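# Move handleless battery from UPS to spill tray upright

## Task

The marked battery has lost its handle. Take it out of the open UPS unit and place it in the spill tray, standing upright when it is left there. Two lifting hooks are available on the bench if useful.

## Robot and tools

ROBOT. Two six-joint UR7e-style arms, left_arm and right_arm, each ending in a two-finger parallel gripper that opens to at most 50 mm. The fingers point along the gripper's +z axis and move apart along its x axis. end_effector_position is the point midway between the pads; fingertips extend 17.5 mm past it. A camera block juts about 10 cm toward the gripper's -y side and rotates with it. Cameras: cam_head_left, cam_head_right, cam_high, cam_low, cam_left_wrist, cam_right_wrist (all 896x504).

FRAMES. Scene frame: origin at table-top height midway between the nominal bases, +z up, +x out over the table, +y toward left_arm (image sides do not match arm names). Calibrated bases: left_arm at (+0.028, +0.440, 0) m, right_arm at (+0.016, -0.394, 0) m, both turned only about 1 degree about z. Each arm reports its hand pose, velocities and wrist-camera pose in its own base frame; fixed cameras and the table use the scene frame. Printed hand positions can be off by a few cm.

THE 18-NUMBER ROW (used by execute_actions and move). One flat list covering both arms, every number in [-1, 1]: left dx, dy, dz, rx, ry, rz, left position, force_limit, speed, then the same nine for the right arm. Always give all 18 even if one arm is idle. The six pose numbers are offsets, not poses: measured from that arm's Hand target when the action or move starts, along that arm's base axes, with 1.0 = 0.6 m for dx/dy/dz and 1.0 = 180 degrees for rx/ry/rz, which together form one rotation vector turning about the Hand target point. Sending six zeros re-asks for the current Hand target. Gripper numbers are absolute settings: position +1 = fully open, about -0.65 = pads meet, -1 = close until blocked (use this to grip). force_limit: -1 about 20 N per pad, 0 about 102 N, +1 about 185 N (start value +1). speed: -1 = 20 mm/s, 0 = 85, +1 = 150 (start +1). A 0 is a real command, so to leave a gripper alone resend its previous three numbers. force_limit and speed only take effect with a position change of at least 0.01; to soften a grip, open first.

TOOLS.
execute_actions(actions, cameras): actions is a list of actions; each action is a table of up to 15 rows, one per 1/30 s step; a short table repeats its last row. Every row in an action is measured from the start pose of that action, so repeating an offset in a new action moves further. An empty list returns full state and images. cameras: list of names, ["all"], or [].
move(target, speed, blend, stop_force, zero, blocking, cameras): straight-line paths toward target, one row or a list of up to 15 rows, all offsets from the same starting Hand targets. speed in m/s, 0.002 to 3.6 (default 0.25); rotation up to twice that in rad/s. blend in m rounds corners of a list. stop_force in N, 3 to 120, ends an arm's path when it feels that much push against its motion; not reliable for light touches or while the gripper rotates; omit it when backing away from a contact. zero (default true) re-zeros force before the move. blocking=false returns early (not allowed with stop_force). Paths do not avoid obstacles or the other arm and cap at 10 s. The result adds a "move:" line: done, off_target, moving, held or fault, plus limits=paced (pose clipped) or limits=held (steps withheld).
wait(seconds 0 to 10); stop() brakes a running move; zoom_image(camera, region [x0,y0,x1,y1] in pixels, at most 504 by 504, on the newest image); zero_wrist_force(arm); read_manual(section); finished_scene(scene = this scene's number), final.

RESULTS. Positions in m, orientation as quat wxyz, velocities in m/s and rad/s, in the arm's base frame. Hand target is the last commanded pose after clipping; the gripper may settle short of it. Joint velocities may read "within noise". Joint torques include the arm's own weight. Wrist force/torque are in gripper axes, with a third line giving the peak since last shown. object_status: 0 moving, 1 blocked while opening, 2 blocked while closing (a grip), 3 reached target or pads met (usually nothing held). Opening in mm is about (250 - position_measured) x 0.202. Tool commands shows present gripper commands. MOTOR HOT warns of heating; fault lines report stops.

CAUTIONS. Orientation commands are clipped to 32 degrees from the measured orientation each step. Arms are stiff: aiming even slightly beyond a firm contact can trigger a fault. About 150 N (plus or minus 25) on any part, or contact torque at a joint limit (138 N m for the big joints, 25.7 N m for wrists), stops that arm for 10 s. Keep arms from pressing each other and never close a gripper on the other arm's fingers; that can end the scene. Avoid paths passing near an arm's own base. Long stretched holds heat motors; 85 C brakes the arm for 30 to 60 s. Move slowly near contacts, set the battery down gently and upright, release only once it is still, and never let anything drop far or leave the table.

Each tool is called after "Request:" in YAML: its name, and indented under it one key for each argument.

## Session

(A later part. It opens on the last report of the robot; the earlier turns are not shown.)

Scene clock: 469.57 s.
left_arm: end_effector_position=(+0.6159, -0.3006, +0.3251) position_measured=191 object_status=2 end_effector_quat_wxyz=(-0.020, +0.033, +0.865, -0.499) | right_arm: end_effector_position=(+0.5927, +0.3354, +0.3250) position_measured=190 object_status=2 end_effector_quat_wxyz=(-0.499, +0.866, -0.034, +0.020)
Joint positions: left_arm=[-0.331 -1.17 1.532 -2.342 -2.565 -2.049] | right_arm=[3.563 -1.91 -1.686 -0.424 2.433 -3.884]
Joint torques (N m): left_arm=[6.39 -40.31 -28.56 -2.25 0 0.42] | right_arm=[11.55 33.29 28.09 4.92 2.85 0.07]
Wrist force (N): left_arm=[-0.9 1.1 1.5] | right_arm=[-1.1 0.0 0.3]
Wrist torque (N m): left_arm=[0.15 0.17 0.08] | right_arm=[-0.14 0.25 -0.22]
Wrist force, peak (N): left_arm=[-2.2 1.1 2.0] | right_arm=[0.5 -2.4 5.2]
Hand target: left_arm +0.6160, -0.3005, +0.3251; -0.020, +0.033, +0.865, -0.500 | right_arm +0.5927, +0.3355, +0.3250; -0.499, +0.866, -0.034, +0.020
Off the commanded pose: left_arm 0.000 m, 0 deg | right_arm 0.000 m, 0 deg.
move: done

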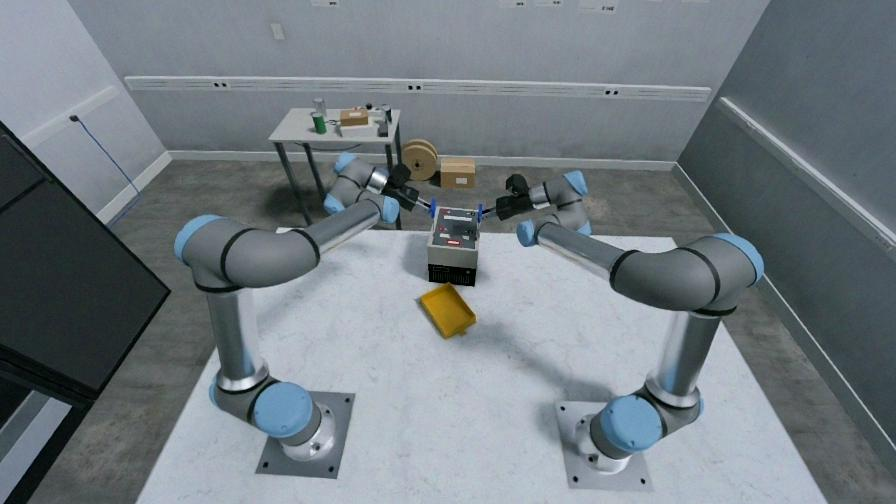

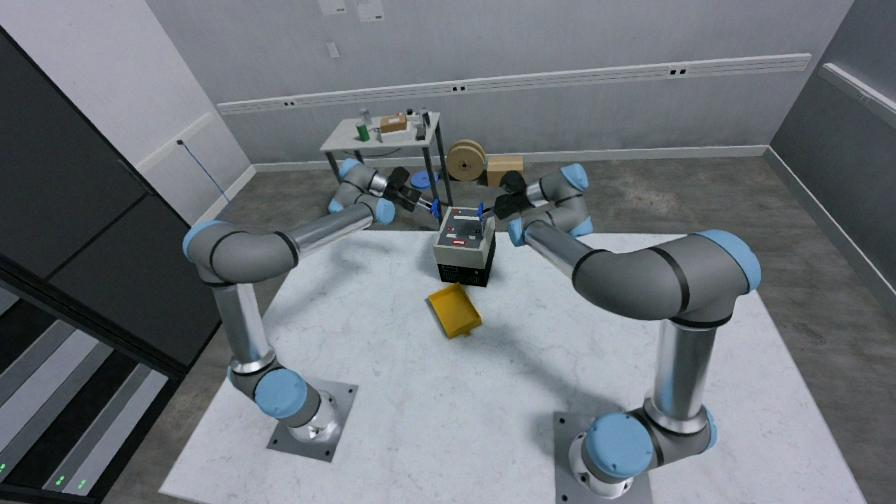

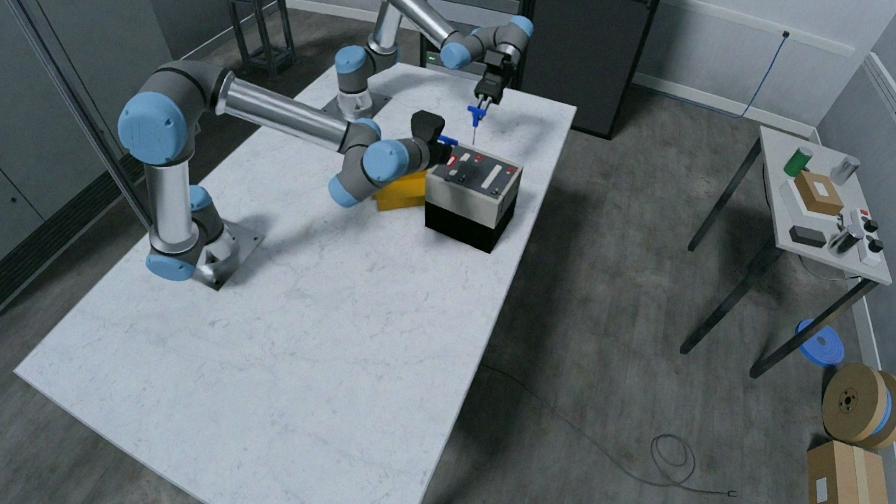

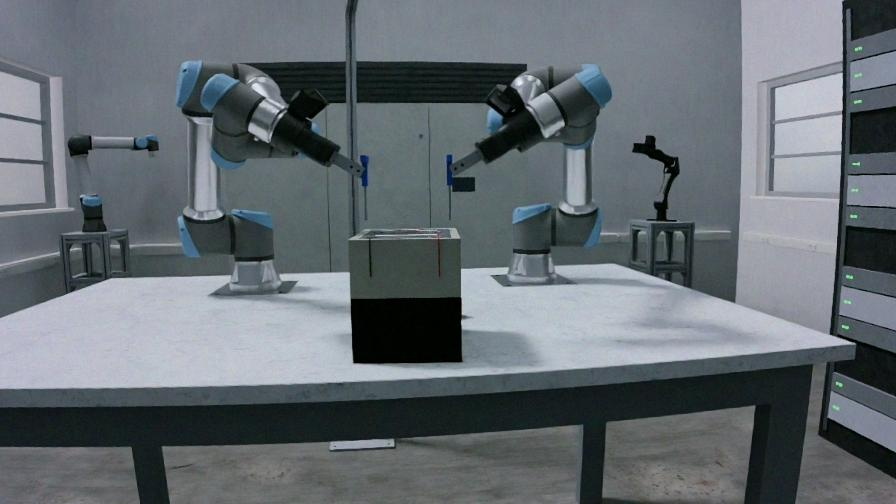

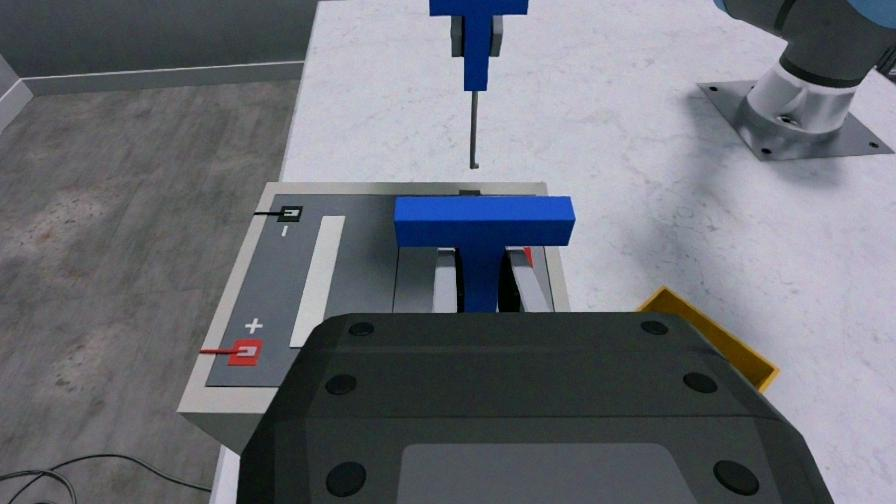

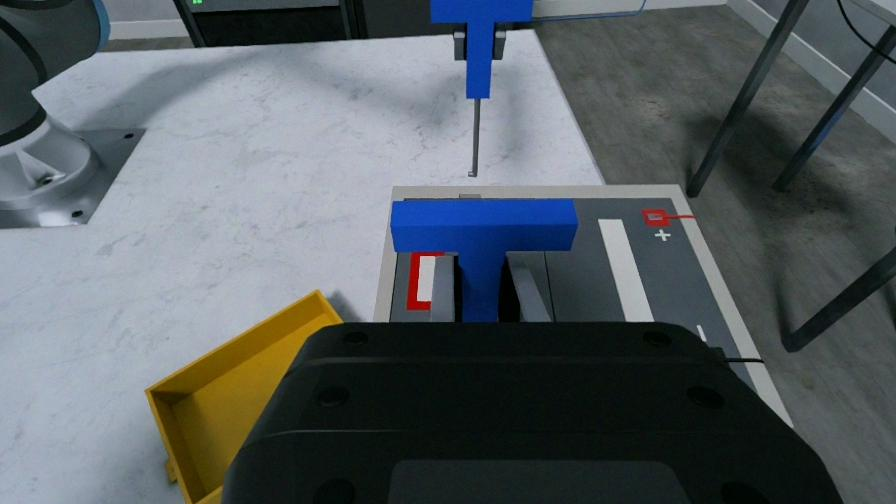

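Request:
move:
  target: [-0.0017,0,-0.0333,0,0,0,-1,-0.2,0,0.0047,0,-0.0333,0,0,0,-1,-0.2,0]
  speed: 0.15
  cameras: ["cam_low","cam_left_wrist","cam_right_wrist"]

Request:
zoom_image:
  camera: "cam_left_wrist"
  region: [420, 140, 520, 210]

Request:
zoom_image:
  camera: "cam_right_wrist"
  region: [420, 145, 520, 215]

Request:
zoom_image:
  camera: "cam_low"
  region: [330, 150, 480, 260]

Scene clock: 523.37 s.
left_arm: end_effector_position=(+0.6149, -0.3005, +0.3049) position_measured=191 object_status=2 end_effector_quat_wxyz=(-0.020, +0.033, +0.865, -0.500) end_effector_velocity=(+0.000, +0.000, +0.002) end_effector_angular_velocity=(+0.001, +0.002, +0.000) | right_arm: end_effector_position=(+0.5955, +0.3355, +0.3049) position_measured=190 object_status=2 end_effector_quat_wxyz=(-0.499, +0.866, -0.034, +0.020) end_effector_velocity=(-0.001, +0.000, +0.001) end_effector_angular_velocity=(-0.002, +0.005, +0.000)
Joint positions: left_arm=[-0.332 -1.154 1.565 -2.391 -2.565 -2.05] | right_arm=[3.561 -1.937 -1.705 -0.38 2.435 -3.886]
Joint velocities: left_arm=[0 -0.001 -0.004 0.007 0.001 0] | right_arm=[0 0.002 0.001 -0.007 0 0.001]
Joint torques (N m): left_arm=[-9.35 -53.22 -32.67 -0.91 0.79 -1.22] | right_arm=[-7.89 50.11 28.08 1.28 2.97 -0.74]
Wrist force (N): left_arm=[-0.7 0.9 1.3] | right_arm=[-1.4 0.3 0.5]
Wrist torque (N m): left_arm=[0.08 0.15 0.06] | right_arm=[-0.08 0.31 -0.12]
Wrist force, peak (N): left_arm=[-0.9 1.6 1.7] | right_arm=[-1.4 0.3 0.5]
Hand target: left_arm +0.6149, -0.3005, +0.3051; -0.020, +0.033, +0.865, -0.500 | right_arm +0.5955, +0.3355, +0.3051; -0.499, +0.866, -0.034, +0.020
Off the commanded pose: left_arm 0.000 m, 0 deg | right_arm 0.000 m, 0 deg.
move: done
Images, in order (width x height): cam_low 896x504, cam_left_wrist 896x504, cam_right_wrist 896x504.

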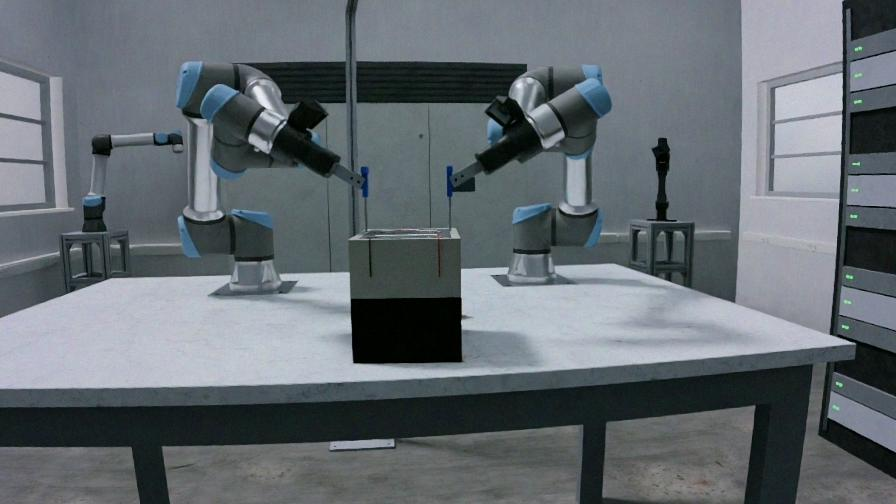

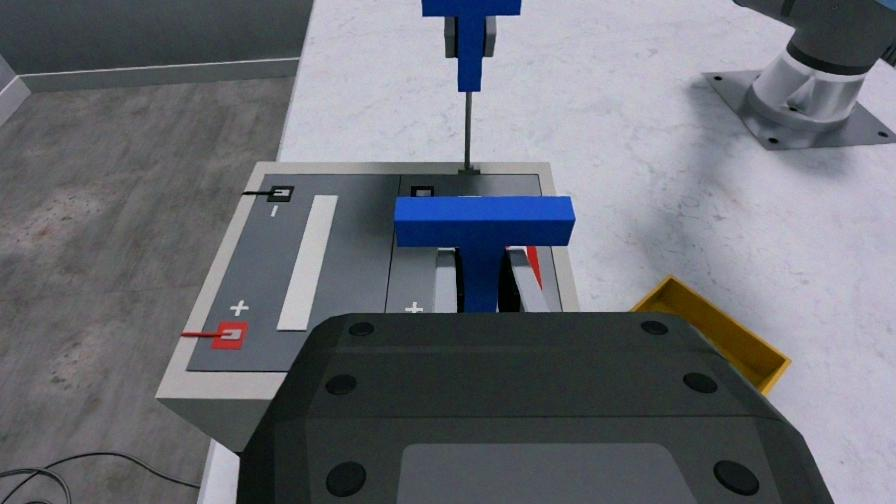

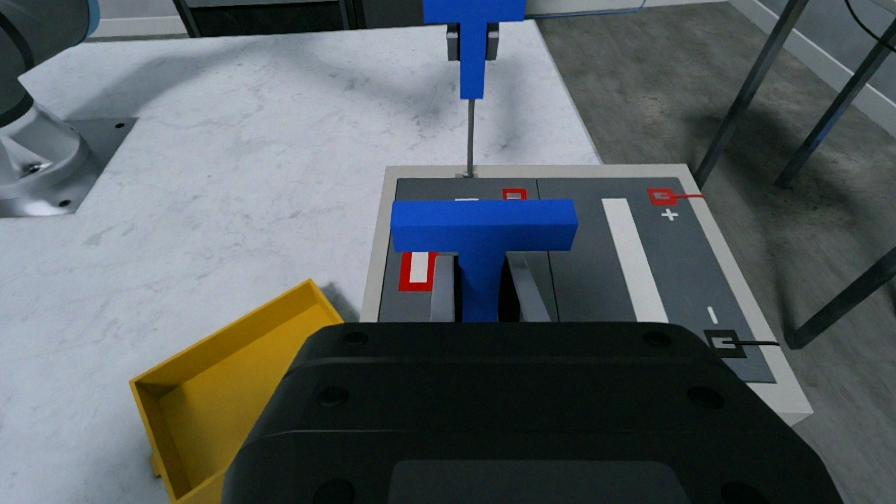

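Scaled by 5.040 from the camera's 896x504 image, which has a finer 1280x720 frame.

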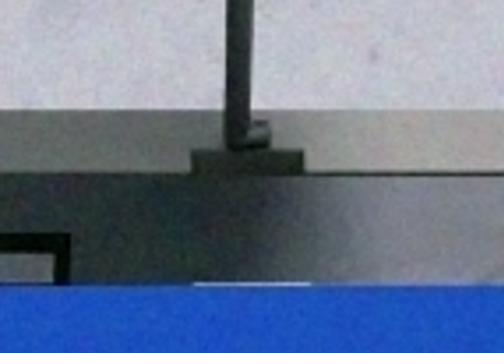

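Scaled by 5.040 from the camera's 896x504 image, which has a finer 1280x720 frame.

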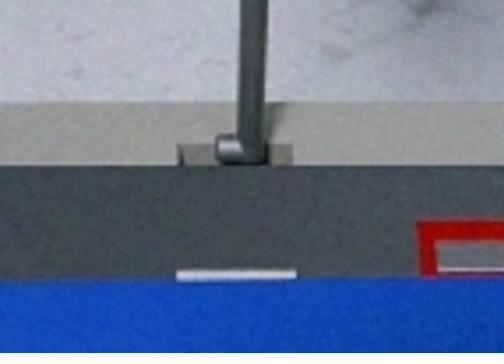

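Scaled by 3.360 from the camera's 896x504 image, which has a finer 1280x720 frame.

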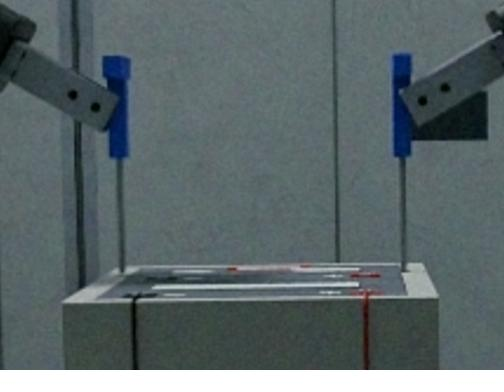

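Request:
move:
  target:
    - [-0.0017,0.002,0,0,0,0,-1,-0.2,0,0,0.0045,0,0,0,0,-1,-0.2,0]
    - [-0.0017,0.002,-0.025,0,0,0,-1,-0.2,0,0,0.0045,-0.025,0,0,0,-1,-0.2,0]
  speed: 0.02
  stop_force: 4
  cameras: ["cam_low","cam_left_wrist","cam_right_wrist"]

Request:
zoom_image:
  camera: "cam_left_wrist"
  region: [440, 140, 500, 182]

Request:
zoom_image:
  camera: "cam_right_wrist"
  region: [440, 145, 500, 187]

Request:
zoom_image:
  camera: "cam_low"
  region: [340, 210, 480, 250]

Scene clock: 552.33 s.
left_arm: end_effector_position=(+0.6139, -0.2993, +0.2901) position_measured=191 object_status=2 end_effector_quat_wxyz=(-0.020, +0.033, +0.865, -0.500) | right_arm: end_effector_position=(+0.5955, +0.3382, +0.2901) position_measured=190 object_status=2 end_effector_quat_wxyz=(-0.499, +0.866, -0.034, +0.020)
Joint positions: left_arm=[-0.33 -1.143 1.588 -2.425 -2.565 -2.048] | right_arm=[3.566 -1.957 -1.721 -0.34 2.432 -3.881]
Joint torques (N m): left_arm=[8.08 -54.02 -33.77 -1.08 -4.88 -0.45] | right_arm=[-8.88 50.28 27.46 1.74 2.97 1.7]
Wrist force (N): left_arm=[-0.8 1.1 1.0] | right_arm=[-1.4 -0.2 0.3]
Wrist torque (N m): left_arm=[0.13 0.15 -0.06] | right_arm=[-0.15 0.29 -0.20]
Wrist force, peak (N): left_arm=[-0.9 1.7 1.4] | right_arm=[-1.2 -0.7 0.4]
Hand target: left_arm +0.6139, -0.2993, +0.2901; -0.020, +0.033, +0.865, -0.500 | right_arm +0.5955, +0.3382, +0.2901; -0.499, +0.866, -0.034, +0.020
Off the commanded pose: left_arm 0.000 m, 0 deg | right_arm 0.000 m, 0 deg.
move: done
Images, in order (width x height): cam_low 896x504, cam_left_wrist 896x504, cam_right_wrist 896x504.

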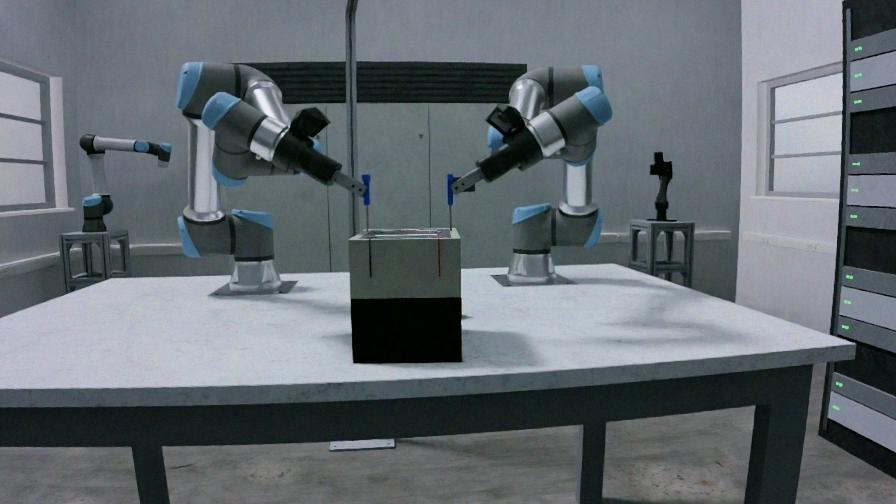

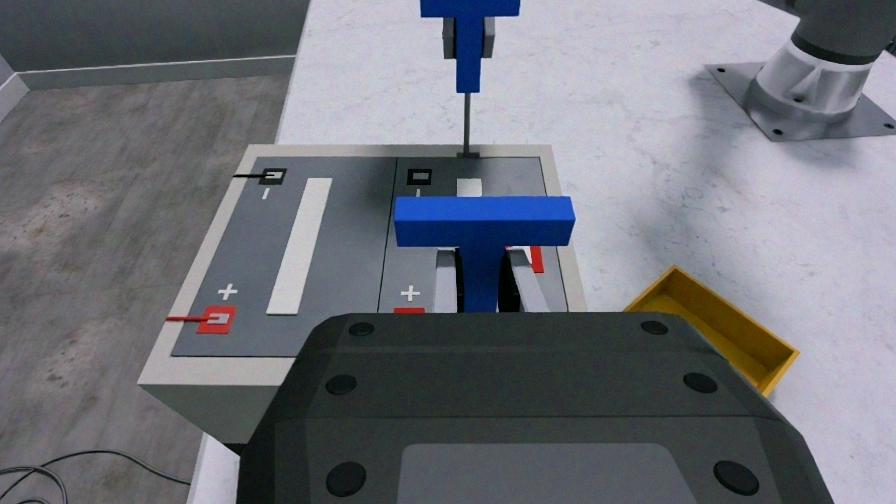

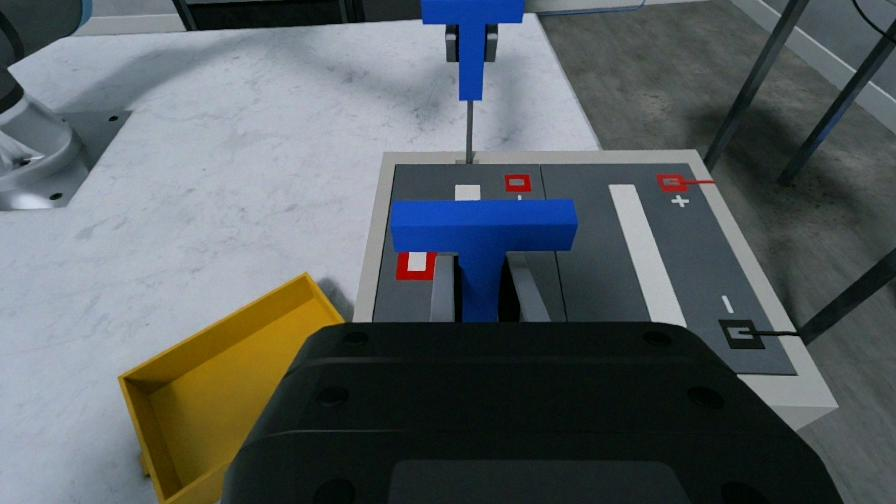

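Scaled by 8.400 from the camera's 896x504 image, which has a finer 1280x720 frame.

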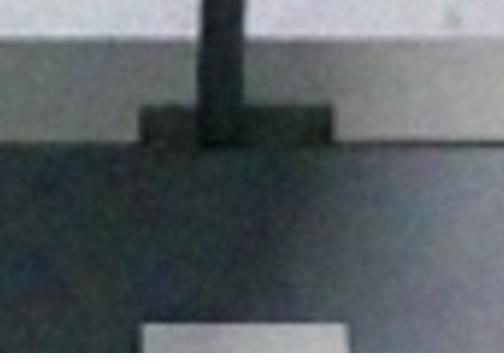

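Scaled by 8.400 from the camera's 896x504 image, which has a finer 1280x720 frame.

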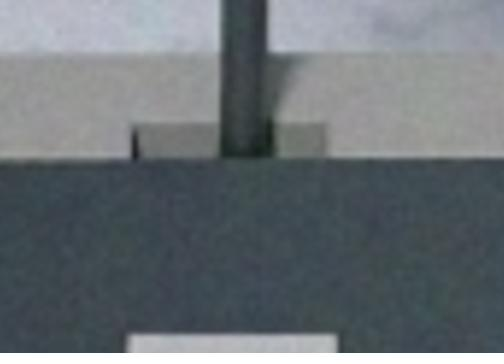

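Scaled by 3.600 from the camera's 896x504 image, which has a finer 1280x720 frame.

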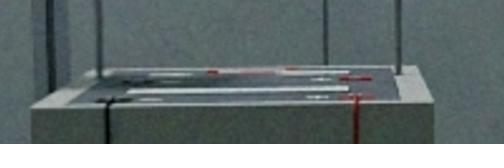

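Request:
move:
  target: [0,0,-0.075,0,0,0,-1,-0.2,0,0,0,-0.075,0,0,0,-1,-0.2,0]
  speed: 0.03
  stop_force: 4
  cameras: ["cam_low","cam_left_wrist","cam_right_wrist"]

Request:
zoom_image:
  camera: "cam_left_wrist"
  region: [430, 80, 500, 150]

Request:
zoom_image:
  camera: "cam_right_wrist"
  region: [430, 80, 500, 150]

Scene clock: 562.03 s.
left_arm: end_effector_position=(+0.6139, -0.2993, +0.2680) position_measured=191 object_status=2 end_effector_quat_wxyz=(-0.020, +0.033, +0.865, -0.499) | right_arm: end_effector_position=(+0.5955, +0.3382, +0.2665) position_measured=190 object_status=2 end_effector_quat_wxyz=(-0.499, +0.866, -0.034, +0.020)
Joint positions: left_arm=[-0.33 -1.119 1.616 -2.475 -2.565 -2.048] | right_arm=[3.566 -1.987 -1.747 -0.285 2.432 -3.881]
Joint torques (N m): left_arm=[3.41 -52.25 -31.02 -5.1 0.72 -0.93] | right_arm=[-9.91 46.49 26.35 5.3 2.53 -2.02]
Wrist force (N): left_arm=[-0.1 -1.8 -0.8] | right_arm=[-1.0 -3.4 -1.7]
Wrist torque (N m): left_arm=[0.12 0.18 -0.11] | right_arm=[-0.13 0.12 -0.16]
Wrist force, peak (N): left_arm=[-0.8 -18.9 -11.6] | right_arm=[-1.2 -25.5 -13.1]
Hand target: left_arm +0.6139, -0.2993, +0.2680; -0.020, +0.033, +0.865, -0.500 (not the last commanded pose) | right_arm +0.5955, +0.3382, +0.2665; -0.499, +0.866, -0.034, +0.020 (not the last commanded pose)
Off the commanded pose: left_arm 0.023 m, 0 deg | right_arm 0.021 m, 0 deg.
move: contact (left_arm, right_arm)
Images, in order (width x height): cam_low 896x504, cam_left_wrist 896x504, cam_right_wrist 896x504.

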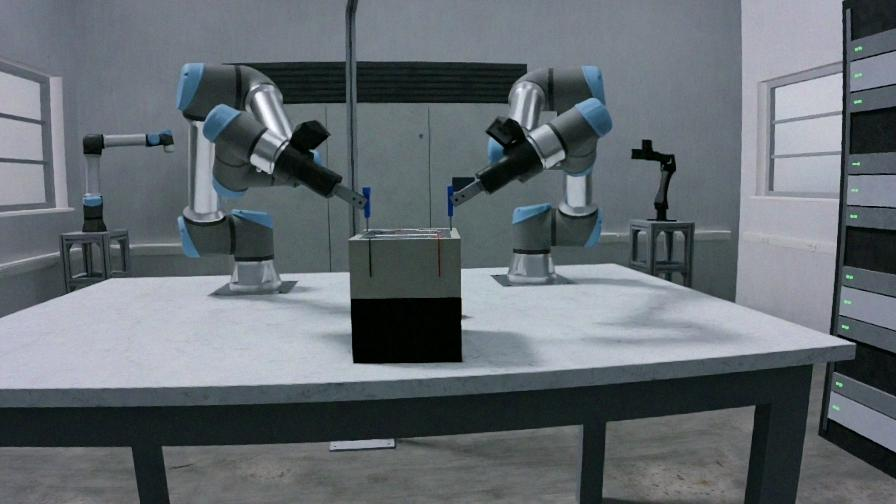

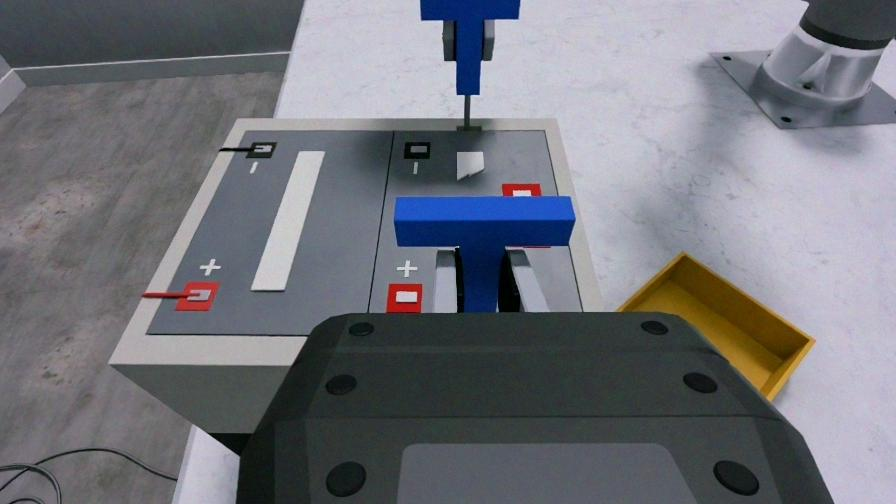

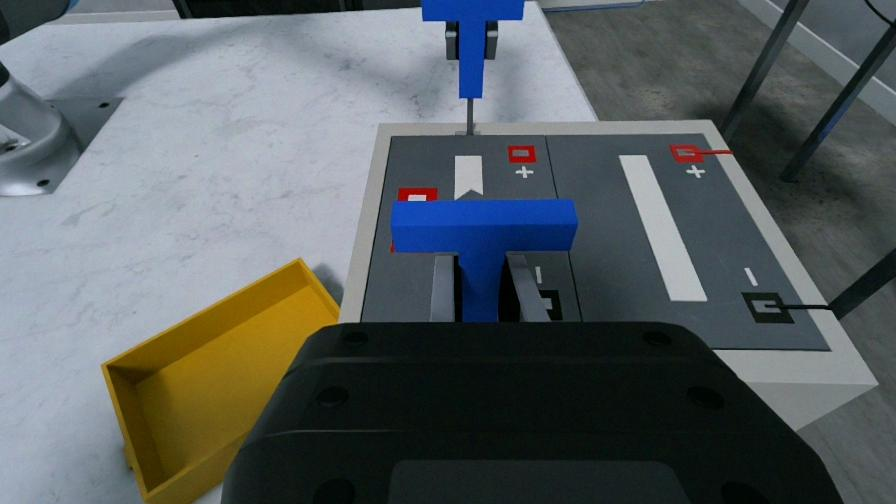

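Scaled by 7.200 from the camera's 896x504 image, which has a finer 1280x720 frame.

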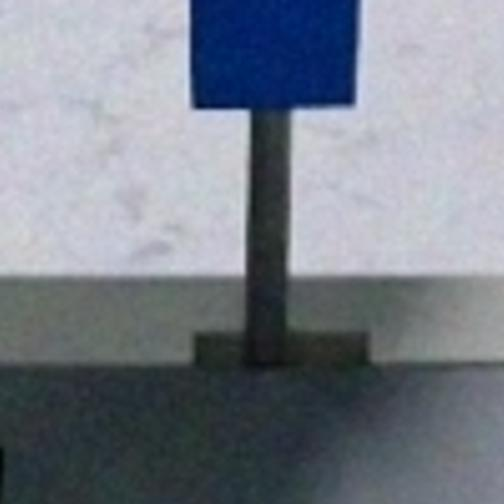

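Scaled by 7.200 from the camera's 896x504 image, which has a finer 1280x720 frame.

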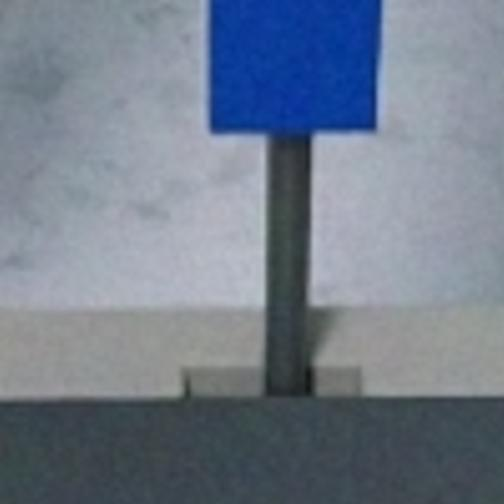

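Request:
move:
  target:
    - [0,0,0.0045,0,0,0,-1,-0.2,0,0,0,0.005,0,0,0,-1,-0.2,0]
    - [-0.0112,-0.0015,0.0045,0,0,0.125,-1,-0.2,0,-0.011,0.003,0.005,0,0,-0.125,-1,-0.2,0]
    - [-0.0212,-0.007,0.0045,0,0,0.25,-1,-0.2,0,-0.02,0.01,0.005,0,0,-0.25,-1,-0.2,0]
    - [-0.0282,-0.016,0.0045,0,0,0.375,-1,-0.2,0,-0.0255,0.02,0.005,0,0,-0.375,-1,-0.2,0]
    - [-0.0312,-0.027,0.0045,0,0,0.5,-1,-0.2,0,-0.0268,0.0312,0.005,0,0,-0.5,-1,-0.2,0]
  speed: 0.2
  stop_force: 15
  cameras: ["all"]

Request:
zoom_image:
  camera: "cam_low"
  region: [330, 160, 480, 260]

Scene clock: 581.53 s.
left_arm: end_effector_position=(+0.5952, -0.3155, +0.2707) position_measured=191 object_status=2 end_effector_quat_wxyz=(-0.339, +0.588, -0.636, +0.367) | right_arm: end_effector_position=(+0.5794, +0.3569, +0.2695) position_measured=190 object_status=2 end_effector_quat_wxyz=(-0.339, +0.588, -0.636, +0.367)
Joint positions: left_arm=[-0.96 -1.359 2.055 -3.1 -0.839 -3.688] | right_arm=[4.214 -1.814 -1.965 -0.32 0.659 -2.3]
Joint torques (N m): left_arm=[8.32 -41.25 -15.62 -1.19 4.29 -1.3] | right_arm=[-10.57 43.07 17.83 1.68 -3.44 2.51]
Wrist force (N): left_arm=[-0.8 1.4 0.7] | right_arm=[-0.7 0.2 0.4]
Wrist torque (N m): left_arm=[0.16 0.20 0.01] | right_arm=[-0.09 0.21 -0.13]
Wrist force, peak (N): left_arm=[-0.8 1.5 1.3] | right_arm=[-1.0 -3.4 -1.5]
Hand target: left_arm +0.5952, -0.3155, +0.2707; -0.339, +0.588, -0.636, +0.367 | right_arm +0.5794, +0.3569, +0.2695; -0.339, +0.588, -0.636, +0.367
Off the commanded pose: left_arm 0.000 m, 0 deg | right_arm 0.000 m, 0 deg.
move: done

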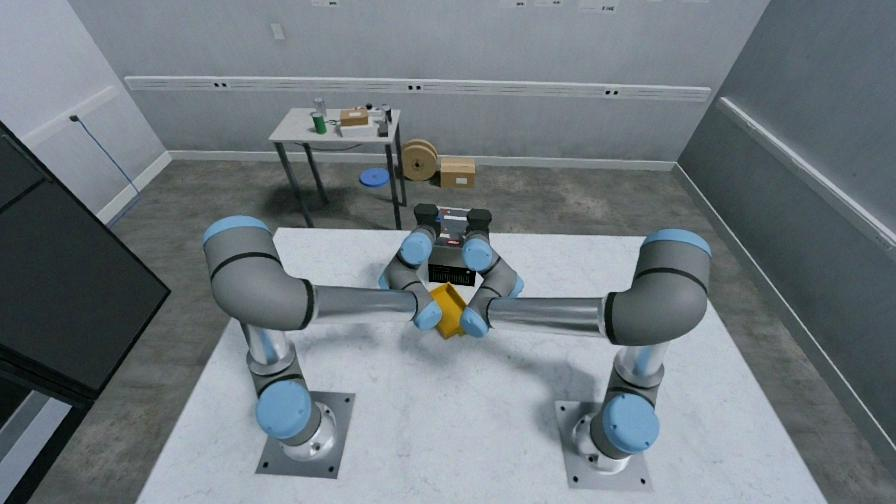

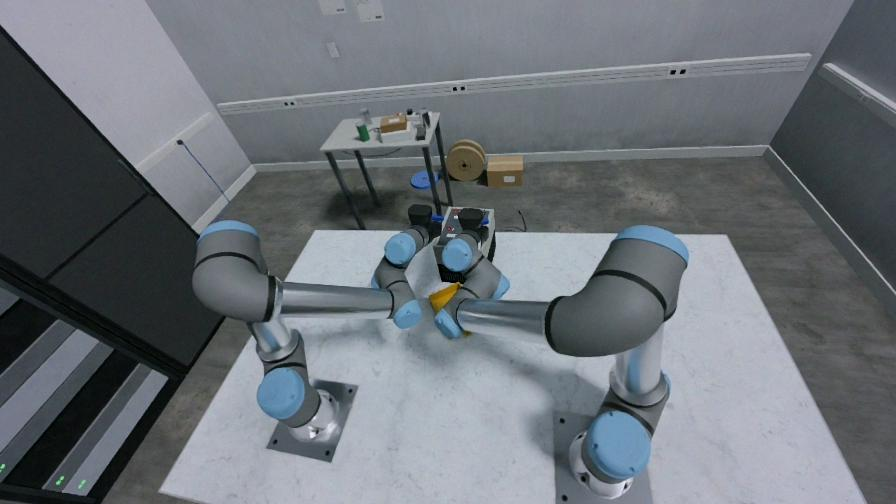

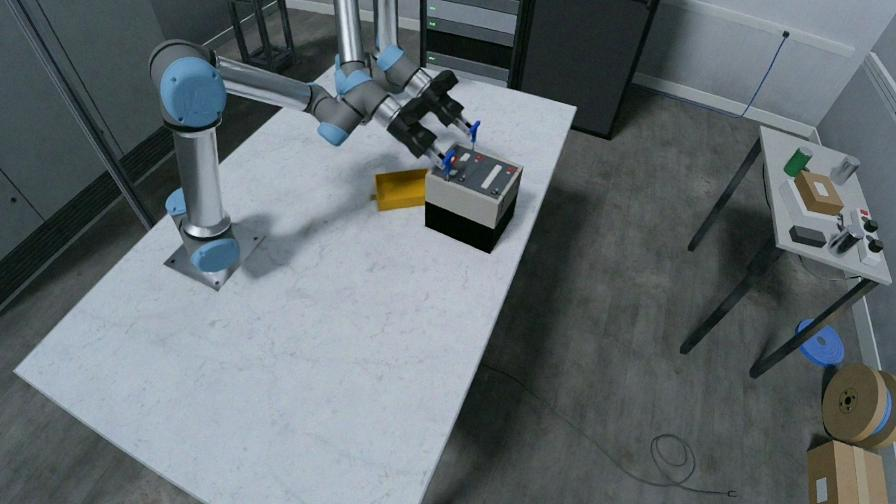

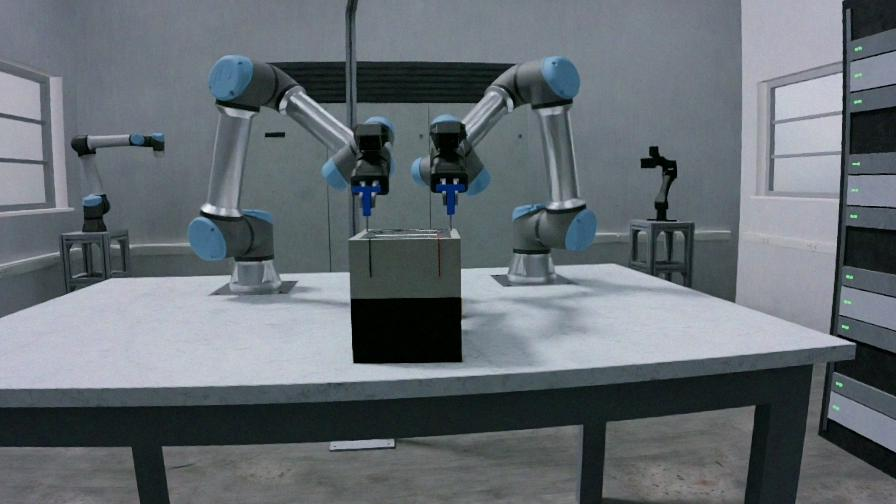

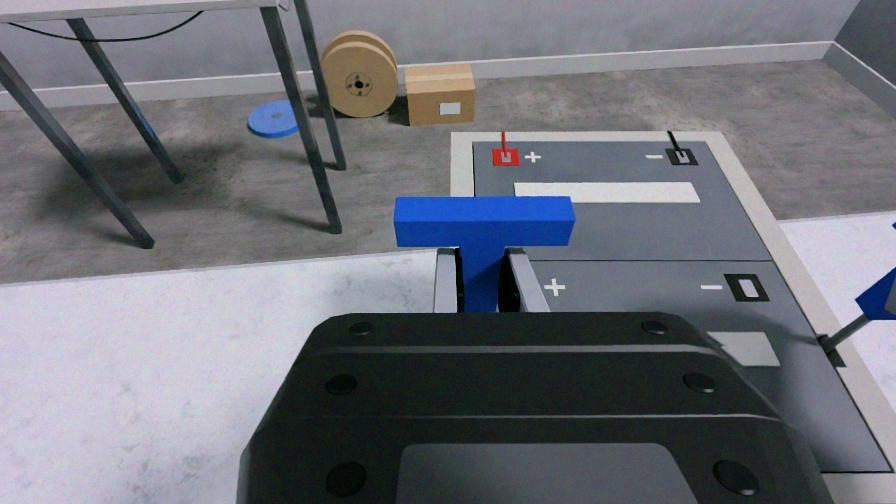

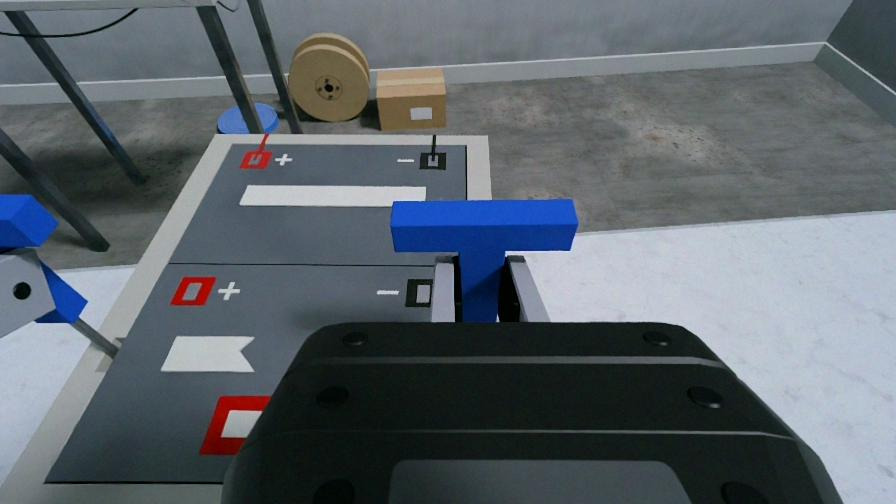

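Scaled by 3.360 from the camera's 896x504 image, which has a finer 1280x720 frame.

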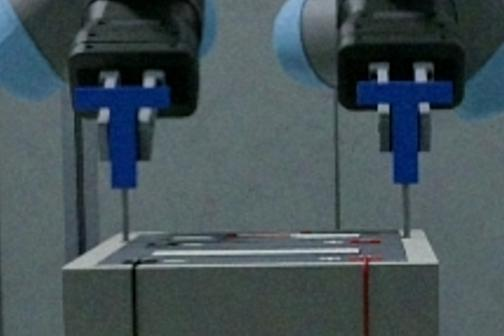

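Request:
move:
  target:
    - [0,-0.0022,0,0,0,0,-1,-0.2,0,0,0.0022,0,0,0,0,-1,-0.2,0]
    - [0,-0.0022,0.04,0,0,0,-1,-0.2,0,0,0.0022,0.04,0,0,0,-1,-0.2,0]
  speed: 0.03
  stop_force: 6
  cameras: ["cam_left_wrist","cam_right_wrist"]

Scene clock: 587.97 s.
left_arm: end_effector_position=(+0.5952, -0.3168, +0.2808) position_measured=191 object_status=2 end_effector_quat_wxyz=(-0.339, +0.588, -0.635, +0.367) | right_arm: end_effector_position=(+0.5794, +0.3582, +0.2800) position_measured=190 object_status=2 end_effector_quat_wxyz=(-0.339, +0.588, -0.636, +0.367)
Joint positions: left_arm=[-0.961 -1.374 2.042 -3.071 -0.837 -3.69] | right_arm=[4.215 -1.8 -1.95 -0.35 0.659 -2.299]
Joint torques (N m): left_arm=[-2.98 -34.28 -20.02 -2.14 4.82 -1.17] | right_arm=[5.74 29.88 19.35 2 -1.11 2.3]
Wrist force (N): left_arm=[-0.6 5.1 3.2] | right_arm=[-1.2 1.9 1.0]
Wrist torque (N m): left_arm=[0.12 0.24 0.06] | right_arm=[-0.07 0.22 -0.21]
Wrist force, peak (N): left_arm=[-0.2 15.9 10.3] | right_arm=[-1.0 19.4 10.0]
Hand target: left_arm +0.5952, -0.3168, +0.2808; -0.339, +0.588, -0.635, +0.367 (not the last commanded pose) | right_arm +0.5794, +0.3582, +0.2800; -0.339, +0.588, -0.636, +0.367 (not the last commanded pose)
Off the commanded pose: left_arm 0.014 m, 0 deg | right_arm 0.014 m, 0 deg.
move: contact (left_arm, right_arm); path passed 1 of 2 targets
Images, in order (width x height): cam_left_wrist 896x504, cam_right_wrist 896x504.

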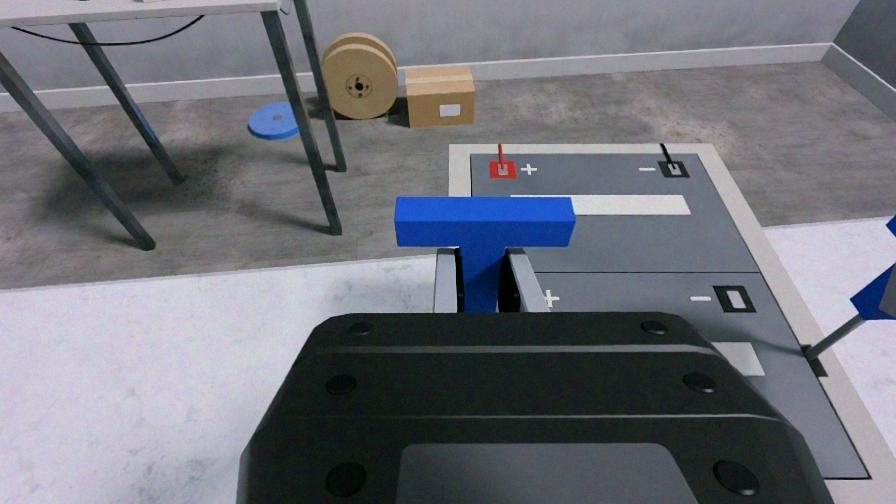

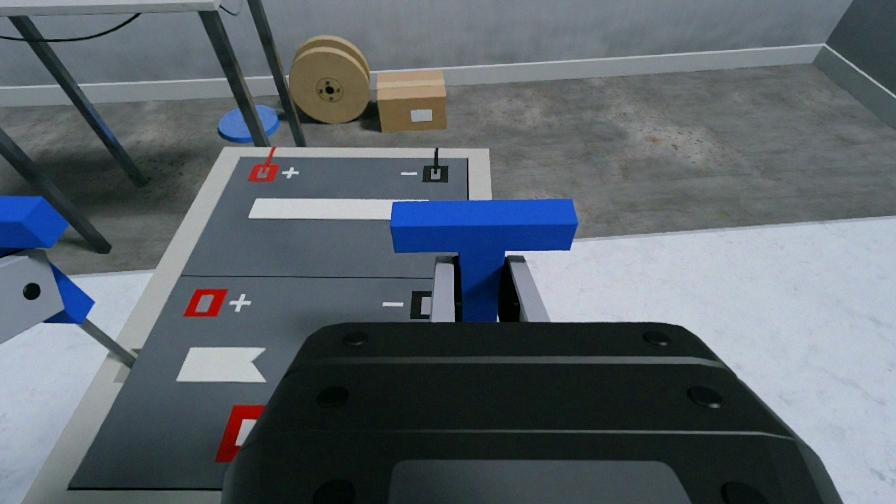

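Request:
move:
  target: [0,0,0.025,0,0,0,-1,-0.2,0,0,0,0.0262,0,0,0,-1,-0.2,0]
  speed: 0.03
  stop_force: 45
  cameras: ["cam_left_wrist","cam_right_wrist","cam_high"]

Scene clock: 594.73 s.
left_arm: end_effector_position=(+0.5952, -0.3168, +0.2958) position_measured=191 object_status=2 end_effector_quat_wxyz=(-0.339, +0.588, -0.635, +0.367) | right_arm: end_effector_position=(+0.5794, +0.3582, +0.2957) position_measured=190 object_status=2 end_effector_quat_wxyz=(-0.339, +0.588, -0.636, +0.367)
Joint positions: left_arm=[-0.961 -1.398 2.024 -3.029 -0.837 -3.69] | right_arm=[4.215 -1.778 -1.93 -0.392 0.659 -2.299]
Joint torques (N m): left_arm=[-2.21 -30.19 -26.16 -9.36 3.01 -1.09] | right_arm=[-9.74 34.59 22.66 8.95 -4.23 2.49]
Wrist force (N): left_arm=[-0.4 16.4 9.9] | right_arm=[-1.4 18.7 9.3]
Wrist torque (N m): left_arm=[0.02 0.23 0.10] | right_arm=[0.14 0.22 -0.25]
Wrist force, peak (N): left_arm=[0.3 19.1 12.1] | right_arm=[-1.8 20.2 10.6]
Hand target: left_arm +0.5952, -0.3168, +0.2958; -0.339, +0.588, -0.635, +0.367 | right_arm +0.5794, +0.3582, +0.2957; -0.339, +0.588, -0.636, +0.367
Off the commanded pose: left_arm 0.000 m, 0 deg | right_arm 0.000 m, 0 deg.
move: done
Images, in order (width x height): cam_high 896x504, cam_left_wrist 896x504, cam_right_wrist 896x504.

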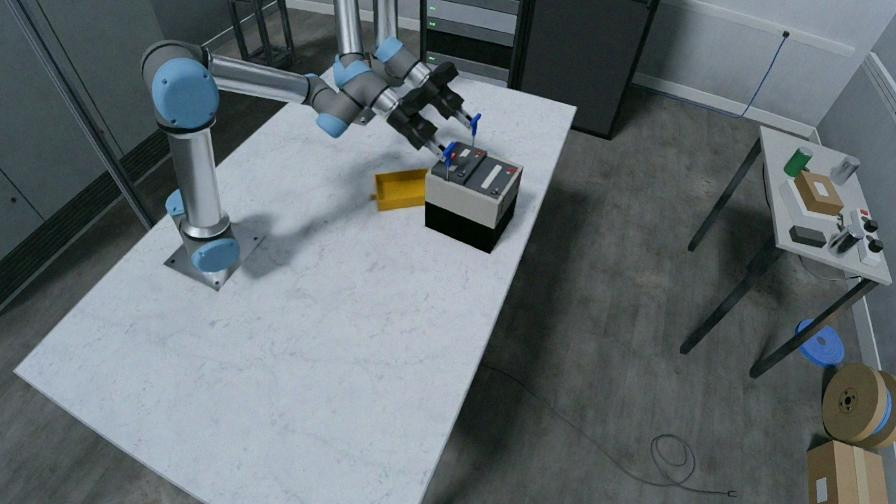

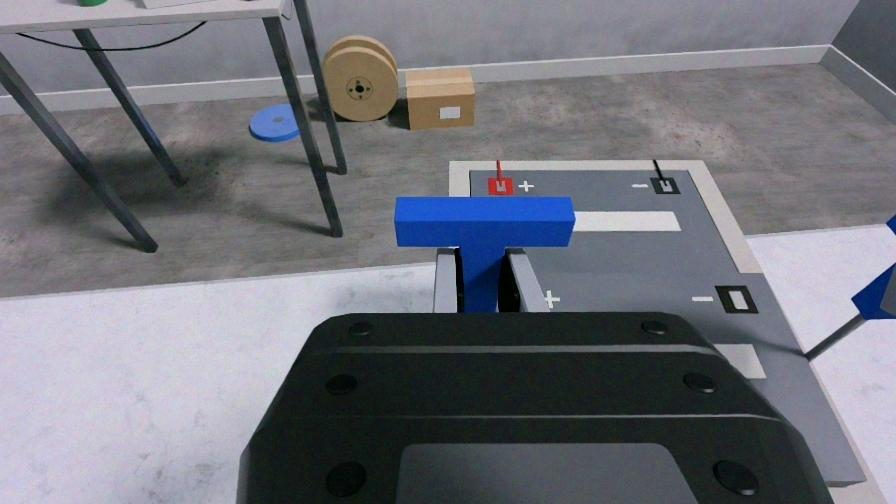

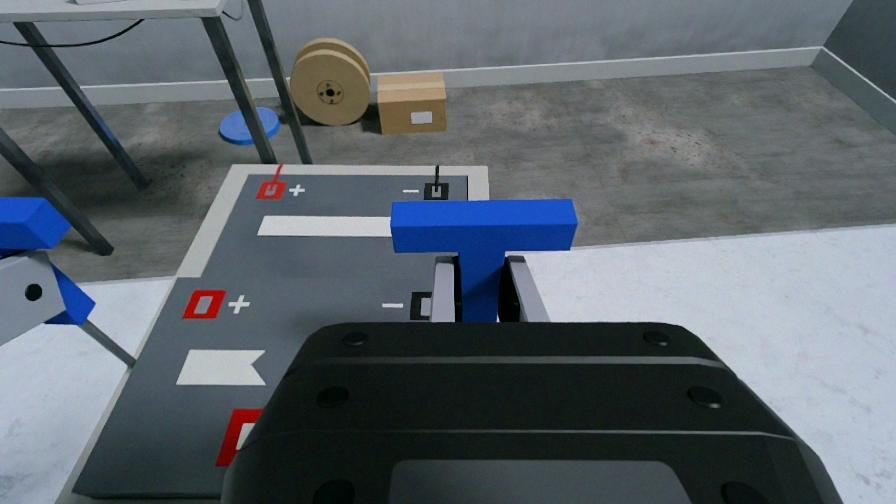

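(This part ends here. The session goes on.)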